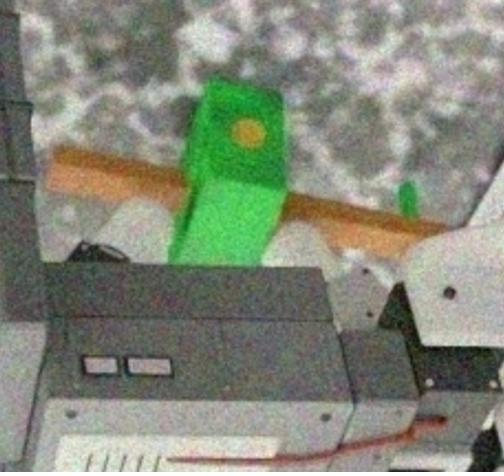

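{"op": "move", "data": {
  "target": [0,0,-0.0042,0,0,0,0.05,-0.117,-0.2,0.617,0.753,0,-0.883,-0.754,0.753,0,-0.883,-0.754,-0.571,0.677,0.115,-0.103,-0.3,-0.9,0,0,0,0,0,0,0.754,0,0.576,0.696,0.754,0,0.576,0.696,0.754,0,0.576,0.696,0.714,0.678,0.226,0.168,0.4,-0.6],
  "speed": 0.02
}}

{"op": "move", "data": {
  "target": [0,0,0,0,0,0,-0.06,-0.117,-0.2,0.617,0.753,0,-0.883,-0.754,0.753,0,-0.883,-0.754,-0.571,0.677,0.02,-0.103,-0.2,-0.9,0,0,0,0,0,0,0.754,0,0.576,0.696,0.754,0,0.576,0.696,0.754,0,0.576,0.696,0.714,0.678,0.226,0.168,0.4,-0.6],
  "cameras": ["cam_right_wrist"]
}}

{"op": "zoom_image", "data": {
  "camera": "cam_right_wrist",
  "region": [380, 30, 540, 180]
}}

Scene clock: 1008.20 s.
left_arm: end_effector_position=(+0.2088, -0.3106, +0.0834) hand_goal=(+0.050, -0.116, -0.200, +0.618, +0.754, +0.000, -0.882, -0.754, +0.754, +0.000, -0.882, -0.754, -0.570, +0.678, +0.116, -0.102) hand_measured=(+0.0480, -0.1121, -0.1955, +0.6232, +0.7474, +0.0051, -0.8781, -0.7554, +0.7486, +0.0065, -0.8781, -0.7567, -0.5667, +0.6767, +0.1183, -0.0977) hand_current_ma=(-14, +5, -11, -8, -8, +7, +12, +8, -2, -1, +5, -16, +6, -20, -10, +10) hand_state=(goal, goal, goal, goal, goal, goal, goal, goal, goal, goal, goal, goal, goal, goal, goal, goal) hand_current_limit=-0.30 hand_speed=-0.90 end_effector_quat_wxyz=(-0.260, +0.371, +0.670, -0.588) | right_arm: end_effector_position=(+0.4357, -0.4591, +0.3712) hand_goal=(+0.754, +0.000, +0.576, +0.696, +0.754, +0.000, +0.576, +0.696, +0.754, +0.000, +0.576, +0.696, +0.714, +0.678, +0.226, +0.168) hand_measured=(+0.7498, -0.0008, +0.5770, +0.6958, +0.7498, -0.0008, +0.5770, +0.6958, +0.7498, -0.0008, +0.5770, +0.6958, +0.7129, +0.6767, +0.2193, +0.1672) hand_current_ma=(+9, -1, +7, -9, -8, +12, -6, +2, +10, -10, -5, -17, +0, +3, -3, +7) hand_state=(goal, goal, goal, goal, goal, goal, goal, goal, goal, goal, goal, goal, goal, goal, goal, goal) hand_current_limit=0.40 hand_speed=-0.60 end_effector_quat_wxyz=(-0.100, +0.995, -0.018, +0.015)
Joint positions: left_arm=[2.145 -2.517 -1.182 -0.954 0.175 -1.542] | right_arm=[-0.26 -1.543 1.47 -1.475 -1.369 1.335]
Joint torques (N m): left_arm=[0.96 42.86 8.73 3.97 -2.79 -0.64] | right_arm=[5.91 -17.53 -26.88 -2.01 -0.04 1.68]
Wrist force (N): left_arm=[-2.0 0.1 1.4] | right_arm=[-0.3 -0.6 0.4]
Wrist torque (N m): left_arm=[-0.16 0.39 -0.07] | right_arm=[-0.19 0.09 -0.17]
Wrist force, peak (N): left_arm=[-2.2 0.2 1.4] | right_arm=[-0.2 -0.7 0.8]
Hand target: left_arm +0.2088, -0.3106, +0.0833; -0.260, +0.371, +0.670, -0.588 | right_arm +0.4357, -0.4591, +0.3712; -0.100, +0.995, -0.018, +0.015
Off the commanded pose: left_arm 0.000 m, 0 deg | right_arm 0.000 m, 0 deg.
move: done

Scene clock: 1008.70 s.
left_arm: end_effector_position=(+0.2088, -0.3106, +0.0833) hand_goal=(-0.060, -0.116, -0.200, +0.618, +0.754, +0.000, -0.882, -0.754, +0.754, +0.000, -0.882, -0.754, -0.570, +0.678, +0.020, -0.102) hand_measured=(+0.0323, -0.1121, -0.1839, +0.6232, +0.7474, +0.0065, -0.8781, -0.7567, +0.7474, +0.0065, -0.8768, -0.7554, -0.5680, +0.6767, +0.0985, -0.0901) hand_current_ma=(+127, +4, +1, -12, -2, -15, +0, +6, -2, -5, -9, -12, +8, -14, +135, +12) hand_state=(blocked, goal, goal, goal, goal, goal, goal, goal, goal, goal, goal, goal, goal, goal, blocked, goal) hand_current_limit=-0.20 hand_speed=-0.90 end_effector_quat_wxyz=(-0.260, +0.371, +0.670, -0.588) | right_arm: end_effector_position=(+0.4357, -0.4591, +0.3712) hand_goal=(+0.754, +0.000, +0.576, +0.696, +0.754, +0.000, +0.576, +0.696, +0.754, +0.000, +0.576, +0.696, +0.714, +0.678, +0.226, +0.168) hand_measured=(+0.7498, -0.0008, +0.5770, +0.6958, +0.7498, -0.0008, +0.5770, +0.6958, +0.7498, -0.0008, +0.5770, +0.6958, +0.7129, +0.6767, +0.2193, +0.1672) hand_current_ma=(+26, -1, +16, +9, +6, +7, -12, -4, +3, +2, -1, -10, +12, +6, -5, +1) hand_state=(goal, goal, goal, goal, goal, goal, goal, goal, goal, goal, goal, goal, goal, goal, goal, goal) hand_current_limit=0.40 hand_speed=-0.60 end_effector_quat_wxyz=(-0.100, +0.995, -0.018, +0.015)
Joint positions: left_arm=[2.145 -2.517 -1.182 -0.954 0.175 -1.542] | right_arm=[-0.26 -1.543 1.47 -1.475 -1.369 1.335]
Joint torques (N m): left_arm=[2.03 42.79 8.81 3.94 -2.51 -1.4] | right_arm=[4.47 -18.53 -28.54 -2.2 -0.28 1.51]
Wrist force (N): left_arm=[-1.4 -3.4 0.6] | right_arm=[-0.2 -0.3 0.5]
Wrist torque (N m): left_arm=[-0.35 0.36 -0.11] | right_arm=[-0.15 0.07 -0.15]
Wrist force, peak (N): left_arm=[-1.3 -3.8 0.6] | right_arm=[-0.2 -0.7 0.6]
Hand target: left_arm +0.2088, -0.3106, +0.0833; -0.260, +0.371, +0.670, -0.588 | right_arm +0.4357, -0.4591, +0.3712; -0.100, +0.995, -0.018, +0.015
Off the commanded pose: left_arm 0.000 m, 0 deg | right_arm 0.000 m, 0 deg.
move: done
cam_right_wrist: T_world_to_cam=[[-0.75254, -0.64673, -0.12416, 0.10249], [-0.45363, 0.37242, 0.80964, 0.01821], [-0.47738, 0.66561, -0.57364, 0.85535]] pos_world=[0.49371, -0.50983, 0.48865]

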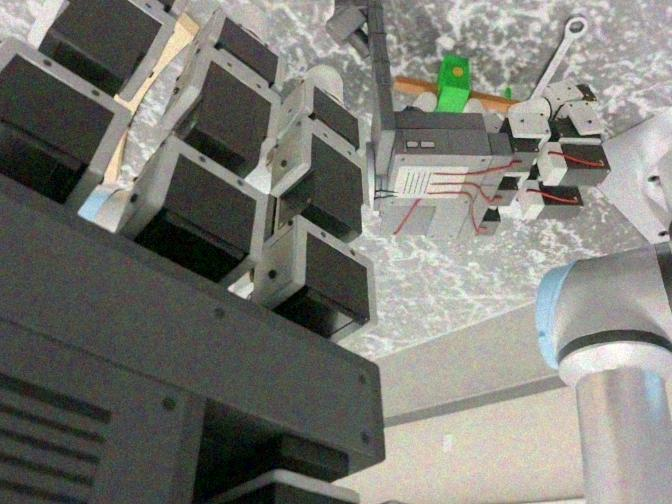

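Scaled by 3.150 from the camera's image (finer frame: 960x720).

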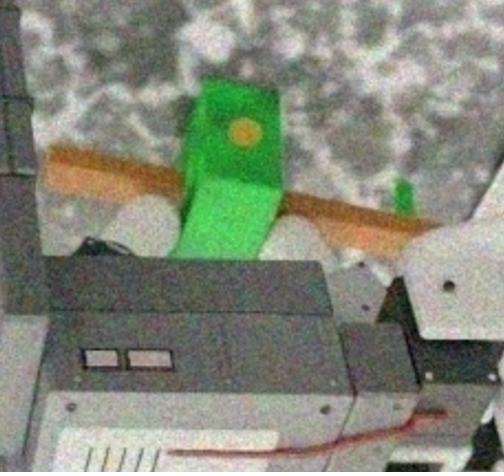

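{"op": "move", "data": {
  "target": [0,0,0,0,0,0,-0.2,-0.117,-0.2,0.617,0.753,0,-0.883,-0.754,0.753,0,-0.883,-0.754,-0.571,0.677,-0.1,-0.1,0.3,-0.9,0,0,0,0,0,0,0.754,0,0.576,0.696,0.754,0,0.576,0.696,0.754,0,0.576,0.696,0.714,0.678,0.226,0.168,0.4,-0.6]
}}

{"op": "move", "data": {
  "target": [
    [0,0,0.04,0,0,0,-0.2,-0.117,-0.2,0.617,0.753,0,-0.883,-0.754,0.753,0,-0.883,-0.754,-0.571,0.677,-0.1,-0.1,0.3,-0.9,0,0,0,0,0,0,0.754,0,0.576,0.696,0.754,0,0.576,0.696,0.754,0,0.576,0.696,0.714,0.678,0.226,0.168,0.4,-0.6],
    [0,0,0.06,-0.179,-0.1315,0,-0.2,-0.117,-0.2,0.617,0.753,0,-0.883,-0.754,0.753,0,-0.883,-0.754,-0.571,0.677,-0.1,-0.1,0.3,-0.9,0,0,0,0,0,0,0.754,0,0.576,0.696,0.754,0,0.576,0.696,0.754,0,0.576,0.696,0.714,0.678,0.226,0.168,0.4,-0.6]
  ],
  "speed": 0.08,
  "cameras": ["cam_right_wrist"]
}}

{"op": "zoom_image", "data": {
  "camera": "cam_right_wrist",
  "region": [380, 20, 560, 190]
}}

Scene clock: 1040.53 s.
left_arm: end_effector_position=(+0.2088, -0.3106, +0.0833) hand_goal=(-0.200, -0.116, -0.200, +0.618, +0.754, +0.000, -0.882, -0.754, +0.754, +0.000, -0.882, -0.754, -0.570, +0.678, -0.100, -0.100) hand_measured=(+0.0287, -0.1121, -0.1788, +0.6219, +0.7474, +0.0051, -0.8794, -0.7554, +0.7474, +0.0065, -0.8781, -0.7554, -0.5680, +0.6777, +0.0926, -0.0815) hand_current_ma=(+355, +7, +5, -3, -14, -7, +7, +5, -6, -2, +8, -2, +20, -11, +354, +20) hand_state=(blocked, goal, blocked, goal, goal, goal, goal, goal, goal, goal, goal, goal, goal, goal, blocked, goal) hand_current_limit=0.30 hand_speed=-0.90 end_effector_quat_wxyz=(-0.260, +0.371, +0.670, -0.588) | right_arm: end_effector_position=(+0.4357, -0.4591, +0.3712) hand_goal=(+0.754, +0.000, +0.576, +0.696, +0.754, +0.000, +0.576, +0.696, +0.754, +0.000, +0.576, +0.696, +0.714, +0.678, +0.226, +0.168) hand_measured=(+0.7498, -0.0008, +0.5770, +0.6958, +0.7498, -0.0008, +0.5770, +0.6958, +0.7498, +0.0007, +0.5770, +0.6958, +0.7129, +0.6777, +0.2203, +0.1681) hand_current_ma=(+7, +3, +3, +2, +3, -2, +11, -2, +11, -12, +5, -3, +5, +3, -5, +7) hand_state=(goal, goal, goal, goal, goal, goal, goal, goal, goal, goal, goal, goal, goal, goal, goal, goal) hand_current_limit=0.40 hand_speed=-0.60 end_effector_quat_wxyz=(-0.100, +0.995, -0.018, +0.015)
Joint positions: left_arm=[2.145 -2.517 -1.182 -0.954 0.175 -1.542] | right_arm=[-0.26 -1.543 1.47 -1.475 -1.369 1.335]
Joint torques (N m): left_arm=[7.06 41.97 9.16 3.8 0.12 -1] | right_arm=[6.16 -18.44 -29.06 -2.38 -0.17 1.69]
Wrist force (N): left_arm=[-1.1 -7.4 -0.2] | right_arm=[-0.2 -0.5 0.7]
Wrist torque (N m): left_arm=[-0.61 0.34 -0.13] | right_arm=[-0.19 0.07 -0.16]
Wrist force, peak (N): left_arm=[-0.9 -7.9 -0.5] | right_arm=[-0.3 -0.8 0.6]
Hand target: left_arm +0.2088, -0.3106, +0.0833; -0.260, +0.371, +0.670, -0.588 | right_arm +0.4357, -0.4591, +0.3712; -0.100, +0.995, -0.018, +0.015
Off the commanded pose: left_arm 0.000 m, 0 deg | right_arm 0.000 m, 0 deg.
move: done

Scene clock: 1046.03 s.
left_arm: end_effector_position=(+0.2088, -0.3106, +0.1193) hand_goal=(-0.200, -0.116, -0.200, +0.618, +0.754, +0.000, -0.882, -0.754, +0.754, +0.000, -0.882, -0.754, -0.570, +0.678, -0.100, -0.100) hand_measured=(+0.0166, -0.1033, -0.1493, +0.6436, +0.7474, +0.0051, -0.8781, -0.7554, +0.7462, +0.0065, -0.8781, -0.7567, -0.5642, +0.6809, +0.0768, -0.0739) hand_current_ma=(+351, +13, +30, -5, +12, +0, +9, +3, +4, -8, -10, -21, -1, -7, +359, +29) hand_state=(blocked, goal, blocked, blocked, goal, goal, goal, goal, goal, goal, goal, goal, goal, goal, blocked, blocked) hand_current_limit=0.30 hand_speed=-0.90 end_effector_quat_wxyz=(-0.007, +0.539, +0.521, -0.662) | right_arm: end_effector_position=(+0.4357, -0.4591, +0.3712) hand_goal=(+0.754, +0.000, +0.576, +0.696, +0.754, +0.000, +0.576, +0.696, +0.754, +0.000, +0.576, +0.696, +0.714, +0.678, +0.226, +0.168) hand_measured=(+0.7498, -0.0008, +0.5770, +0.6971, +0.7498, -0.0008, +0.5770, +0.6958, +0.7486, -0.0008, +0.5770, +0.6958, +0.7142, +0.6777, +0.2193, +0.1681) hand_current_ma=(+11, -1, +4, +1, -2, -1, +10, -4, +5, -7, -8, +4, -6, +14, -6, +5) hand_state=(goal, goal, goal, goal, goal, goal, goal, goal, goal, goal, goal, goal, goal, goal, goal, goal) hand_current_limit=0.40 hand_speed=-0.60 end_effector_quat_wxyz=(-0.100, +0.995, -0.018, +0.015)
Joint positions: left_arm=[2.146 -2.481 -1.414 -0.057 0.173 -1.546] | right_arm=[-0.26 -1.543 1.47 -1.475 -1.369 1.335]
Joint torques (N m): left_arm=[8.66 40.24 25.25 3.95 0.2 -1.16] | right_arm=[4.69 -18.73 -27.73 -2.22 -0.2 1.56]
Wrist force (N): left_arm=[-1.3 0.5 1.5] | right_arm=[-0.1 -0.5 0.5]
Wrist torque (N m): left_arm=[-0.21 0.30 -0.17] | right_arm=[-0.18 0.06 -0.15]
Wrist force, peak (N): left_arm=[-0.9 -7.8 -0.2] | right_arm=[-0.1 -0.9 0.7]
Hand target: left_arm +0.2088, -0.3106, +0.1193; +0.007, -0.539, -0.521, +0.662 | right_arm +0.4357, -0.4591, +0.3712; -0.100, +0.995, -0.018, +0.015
Off the commanded pose: left_arm 0.000 m, 0 deg | right_arm 0.000 m, 0 deg.
move: done
cam_right_wrist: T_world_to_cam=[[-0.75254, -0.64673, -0.12416, 0.10249], [-0.45363, 0.37242, 0.80964, 0.01821], [-0.47738, 0.66561, -0.57364, 0.85535]] pos_world=[0.49371, -0.50983, 0.48865]

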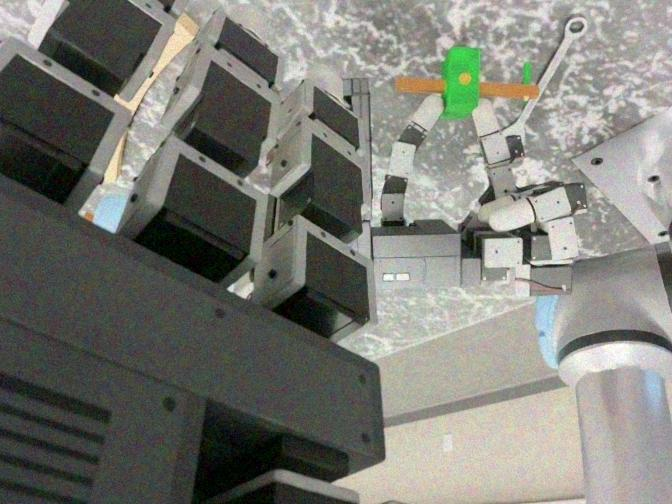

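Scaled by 2.800 from the camera's image (finer frame: 960x720).

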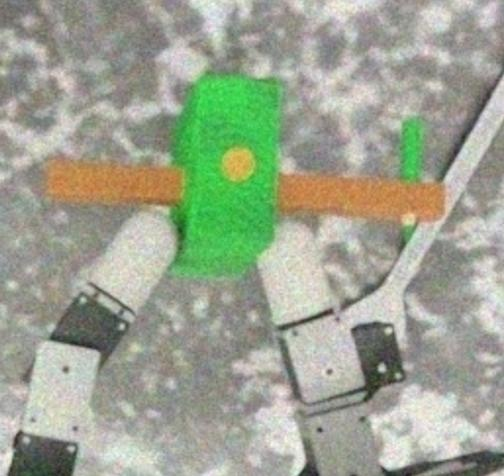

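{"op": "move", "data": {
  "target": [0,0,-0.08,0,0,0,-0.2,-0.117,-0.2,0.617,0.753,0,-0.883,-0.754,0.753,0,-0.883,-0.754,-0.571,0.677,-0.1,-0.1,0.3,-0.9,0,0,0,0,0,0,0.754,0,0.576,0.696,0.754,0,0.576,0.696,0.754,0,0.576,0.696,0.714,0.678,0.226,0.168,0.4,-0.6],
  "speed": 0.02,
  "stop_force": 3,
  "cameras": ["cam_right_wrist"]
}}

{"op": "zoom_image", "data": {
  "camera": "cam_right_wrist",
  "region": [380, 20, 560, 190]
}}

Scene clock: 1063.37 s.
left_arm: end_effector_position=(+0.2088, -0.3106, +0.0885) hand_goal=(-0.200, -0.116, -0.200, +0.618, +0.754, +0.000, -0.882, -0.754, +0.754, +0.000, -0.882, -0.754, -0.570, +0.678, -0.100, -0.100) hand_measured=(+0.0166, -0.1165, -0.1480, +0.6436, +0.7486, +0.0051, -0.8781, -0.7554, +0.7474, +0.0051, -0.8781, -0.7554, -0.5680, +0.6756, +0.0758, -0.0739) hand_current_ma=(+345, +23, +44, +7, +6, -5, +25, +4, +3, -5, -11, -8, +1, -11, +350, +20) hand_state=(blocked, goal, blocked, blocked, goal, goal, goal, goal, goal, goal, goal, goal, goal, goal, blocked, blocked) hand_current_limit=0.30 hand_speed=-0.90 end_effector_quat_wxyz=(-0.007, +0.539, +0.521, -0.662) | right_arm: end_effector_position=(+0.4357, -0.4591, +0.3712) hand_goal=(+0.754, +0.000, +0.576, +0.696, +0.754, +0.000, +0.576, +0.696, +0.754, +0.000, +0.576, +0.696, +0.714, +0.678, +0.226, +0.168) hand_measured=(+0.7498, +0.0007, +0.5770, +0.6958, +0.7498, -0.0008, +0.5770, +0.6971, +0.7498, +0.0007, +0.5757, +0.6958, +0.7142, +0.6777, +0.2203, +0.1681) hand_current_ma=(+5, +4, +4, -1, +2, +14, -14, +3, -5, -7, -21, -8, +24, -2, -1, +6) hand_state=(goal, goal, goal, goal, goal, goal, goal, goal, goal, goal, goal, goal, goal, goal, goal, goal) hand_current_limit=0.40 hand_speed=-0.60 end_effector_quat_wxyz=(-0.100, +0.995, -0.018, +0.015)
Joint positions: left_arm=[2.146 -2.532 -1.41 -0.01 0.173 -1.546] | right_arm=[-0.26 -1.543 1.47 -1.475 -1.369 1.335]
Joint torques (N m): left_arm=[-8.7 60.72 5.01 -0.18 -0.39 0.74] | right_arm=[4.75 -19.06 -27.86 -2.31 0 1.65]
Wrist force (N): left_arm=[-3.1 -1.1 1.0] | right_arm=[-0.3 -0.5 0.6]
Wrist torque (N m): left_arm=[-0.23 0.42 -0.23] | right_arm=[-0.19 0.09 -0.17]
Wrist force, peak (N): left_arm=[-4.1 -3.1 0.7] | right_arm=[-0.1 -0.7 0.9]
Hand target: left_arm +0.2088, -0.3106, +0.0885; +0.007, -0.539, -0.521, +0.662 (not the last commanded pose) | right_arm +0.4357, -0.4591, +0.3712; -0.100, +0.995, -0.018, +0.015
Off the commanded pose: left_arm 0.017 m, 0 deg | right_arm 0.000 m, 0 deg.
move: contact (left_arm)
cam_right_wrist: T_world_to_cam=[[-0.75254, -0.64673, -0.12416, 0.10249], [-0.45363, 0.37242, 0.80964, 0.01821], [-0.47738, 0.66561, -0.57364, 0.85535]] pos_world=[0.49371, -0.50983, 0.48865]

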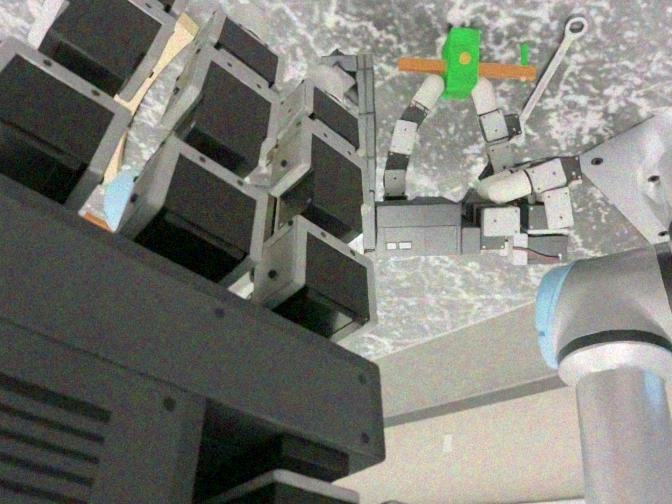

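Scaled by 2.800 from the camera's image (finer frame: 960x720).

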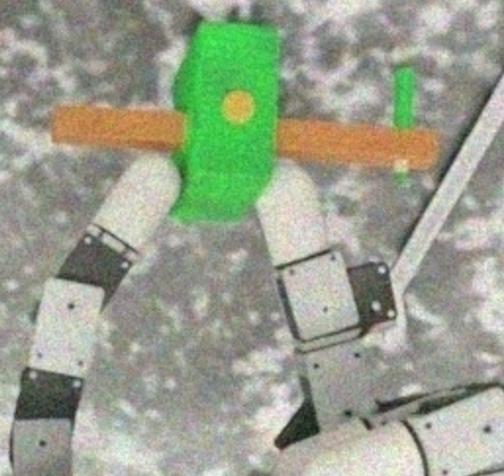

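{"op": "move", "data": {
  "target": [
    [-0.0096,0.013,-0.0082,0,0,0,-0.2,-0.117,-0.2,0.617,0.753,0,-0.883,-0.754,0.753,0,-0.883,-0.754,-0.571,0.677,-0.1,-0.1,0.3,-0.9,0,0,0,0,0,0,0.754,0,0.576,0.696,0.754,0,0.576,0.696,0.754,0,0.576,0.696,0.714,0.678,0.226,0.168,0.4,-0.6],
    [-0.0176,0.0239,-0.0152,0,0,0,-0.2,-0.117,-0.2,0.617,0.753,0,-0.883,-0.754,0.753,0,-0.883,-0.754,-0.571,0.677,-0.1,-0.1,0.3,-0.9,0,0,0,0,0,0,0.754,0,0.576,0.696,0.754,0,0.576,0.696,0.754,0,0.576,0.696,0.714,0.678,0.226,0.168,0.4,-0.6],
    [-0.0248,0.0337,-0.0252,0,0,0,-0.2,-0.117,-0.2,0.617,0.753,0,-0.883,-0.754,0.753,0,-0.883,-0.754,-0.571,0.677,-0.1,-0.1,0.3,-0.9,0,0,0,0,0,0,0.754,0,0.576,0.696,0.754,0,0.576,0.696,0.754,0,0.576,0.696,0.714,0.678,0.226,0.168,0.4,-0.6]
  ],
  "speed": 0.03,
  "blend": 0.003,
  "cameras": ["cam_right_wrist"]
}}

{"op": "zoom_image", "data": {
  "camera": "cam_right_wrist",
  "region": [380, 20, 560, 190]
}}

Scene clock: 1073.33 s.
left_arm: end_effector_position=(+0.1939, -0.2904, +0.0735) hand_goal=(-0.200, -0.116, -0.200, +0.618, +0.754, +0.000, -0.882, -0.754, +0.754, +0.000, -0.882, -0.754, -0.570, +0.678, -0.100, -0.100) hand_measured=(+0.0178, -0.1136, -0.1493, +0.6448, +0.7486, +0.0036, -0.8768, -0.7554, +0.7474, +0.0065, -0.8781, -0.7567, -0.5655, +0.6809, +0.0758, -0.0739) hand_current_ma=(+347, +10, +24, +0, -7, -8, +11, +0, +10, +7, -15, -3, +14, -4, +355, +35) hand_state=(blocked, goal, blocked, blocked, goal, goal, goal, goal, goal, goal, goal, goal, goal, goal, blocked, blocked) hand_current_limit=0.30 hand_speed=-0.90 end_effector_quat_wxyz=(-0.007, +0.540, +0.521, -0.662) | right_arm: end_effector_position=(+0.4357, -0.4591, +0.3712) hand_goal=(+0.754, +0.000, +0.576, +0.696, +0.754, +0.000, +0.576, +0.696, +0.754, +0.000, +0.576, +0.696, +0.714, +0.678, +0.226, +0.168) hand_measured=(+0.7498, -0.0008, +0.5770, +0.6945, +0.7498, -0.0008, +0.5770, +0.6958, +0.7486, -0.0008, +0.5770, +0.6958, +0.7129, +0.6777, +0.2193, +0.1681) hand_current_ma=(+10, +13, +0, +6, -2, +2, +6, -3, +11, -2, -14, +5, +2, -7, +4, +15) hand_state=(goal, goal, goal, goal, goal, goal, goal, goal, goal, goal, goal, goal, goal, goal, goal, goal) hand_current_limit=0.40 hand_speed=-0.60 end_effector_quat_wxyz=(-0.100, +0.995, -0.018, +0.015)
Joint positions: left_arm=[2.146 -2.519 -1.498 0.065 0.172 -1.545] | right_arm=[-0.26 -1.543 1.47 -1.475 -1.369 1.335]
Joint torques (N m): left_arm=[11.12 41.09 4.03 3.92 -1.57 -1.28] | right_arm=[6.26 -18.43 -28.94 -2.29 -0.12 1.57]
Wrist force (N): left_arm=[-1.8 0.8 1.5] | right_arm=[-0.3 -0.6 0.6]
Wrist torque (N m): left_arm=[-0.13 0.33 -0.18] | right_arm=[-0.21 0.08 -0.16]
Wrist force, peak (N): left_arm=[-5.4 -5.2 0.4] | right_arm=[-0.4 -0.7 0.9]
Hand target: left_arm +0.1939, -0.2904, +0.0733; +0.007, -0.539, -0.521, +0.662 | right_arm +0.4357, -0.4591, +0.3712; -0.100, +0.995, -0.018, +0.015
Off the commanded pose: left_arm 0.000 m, 0 deg | right_arm 0.000 m, 0 deg.
move: done
cam_right_wrist: T_world_to_cam=[[-0.75254, -0.64673, -0.12416, 0.10249], [-0.45363, 0.37242, 0.80964, 0.01821], [-0.47738, 0.66561, -0.57364, 0.85535]] pos_world=[0.49371, -0.50983, 0.48865]

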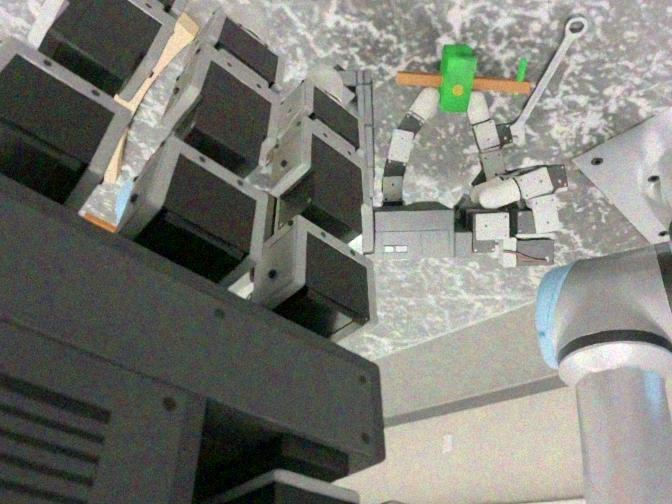

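Scaled by 2.800 from the camera's image (finer frame: 960x720).

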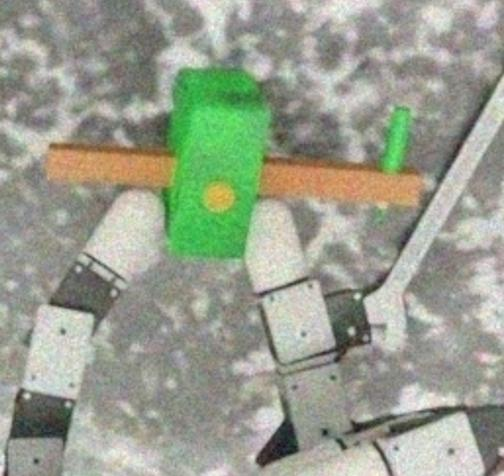

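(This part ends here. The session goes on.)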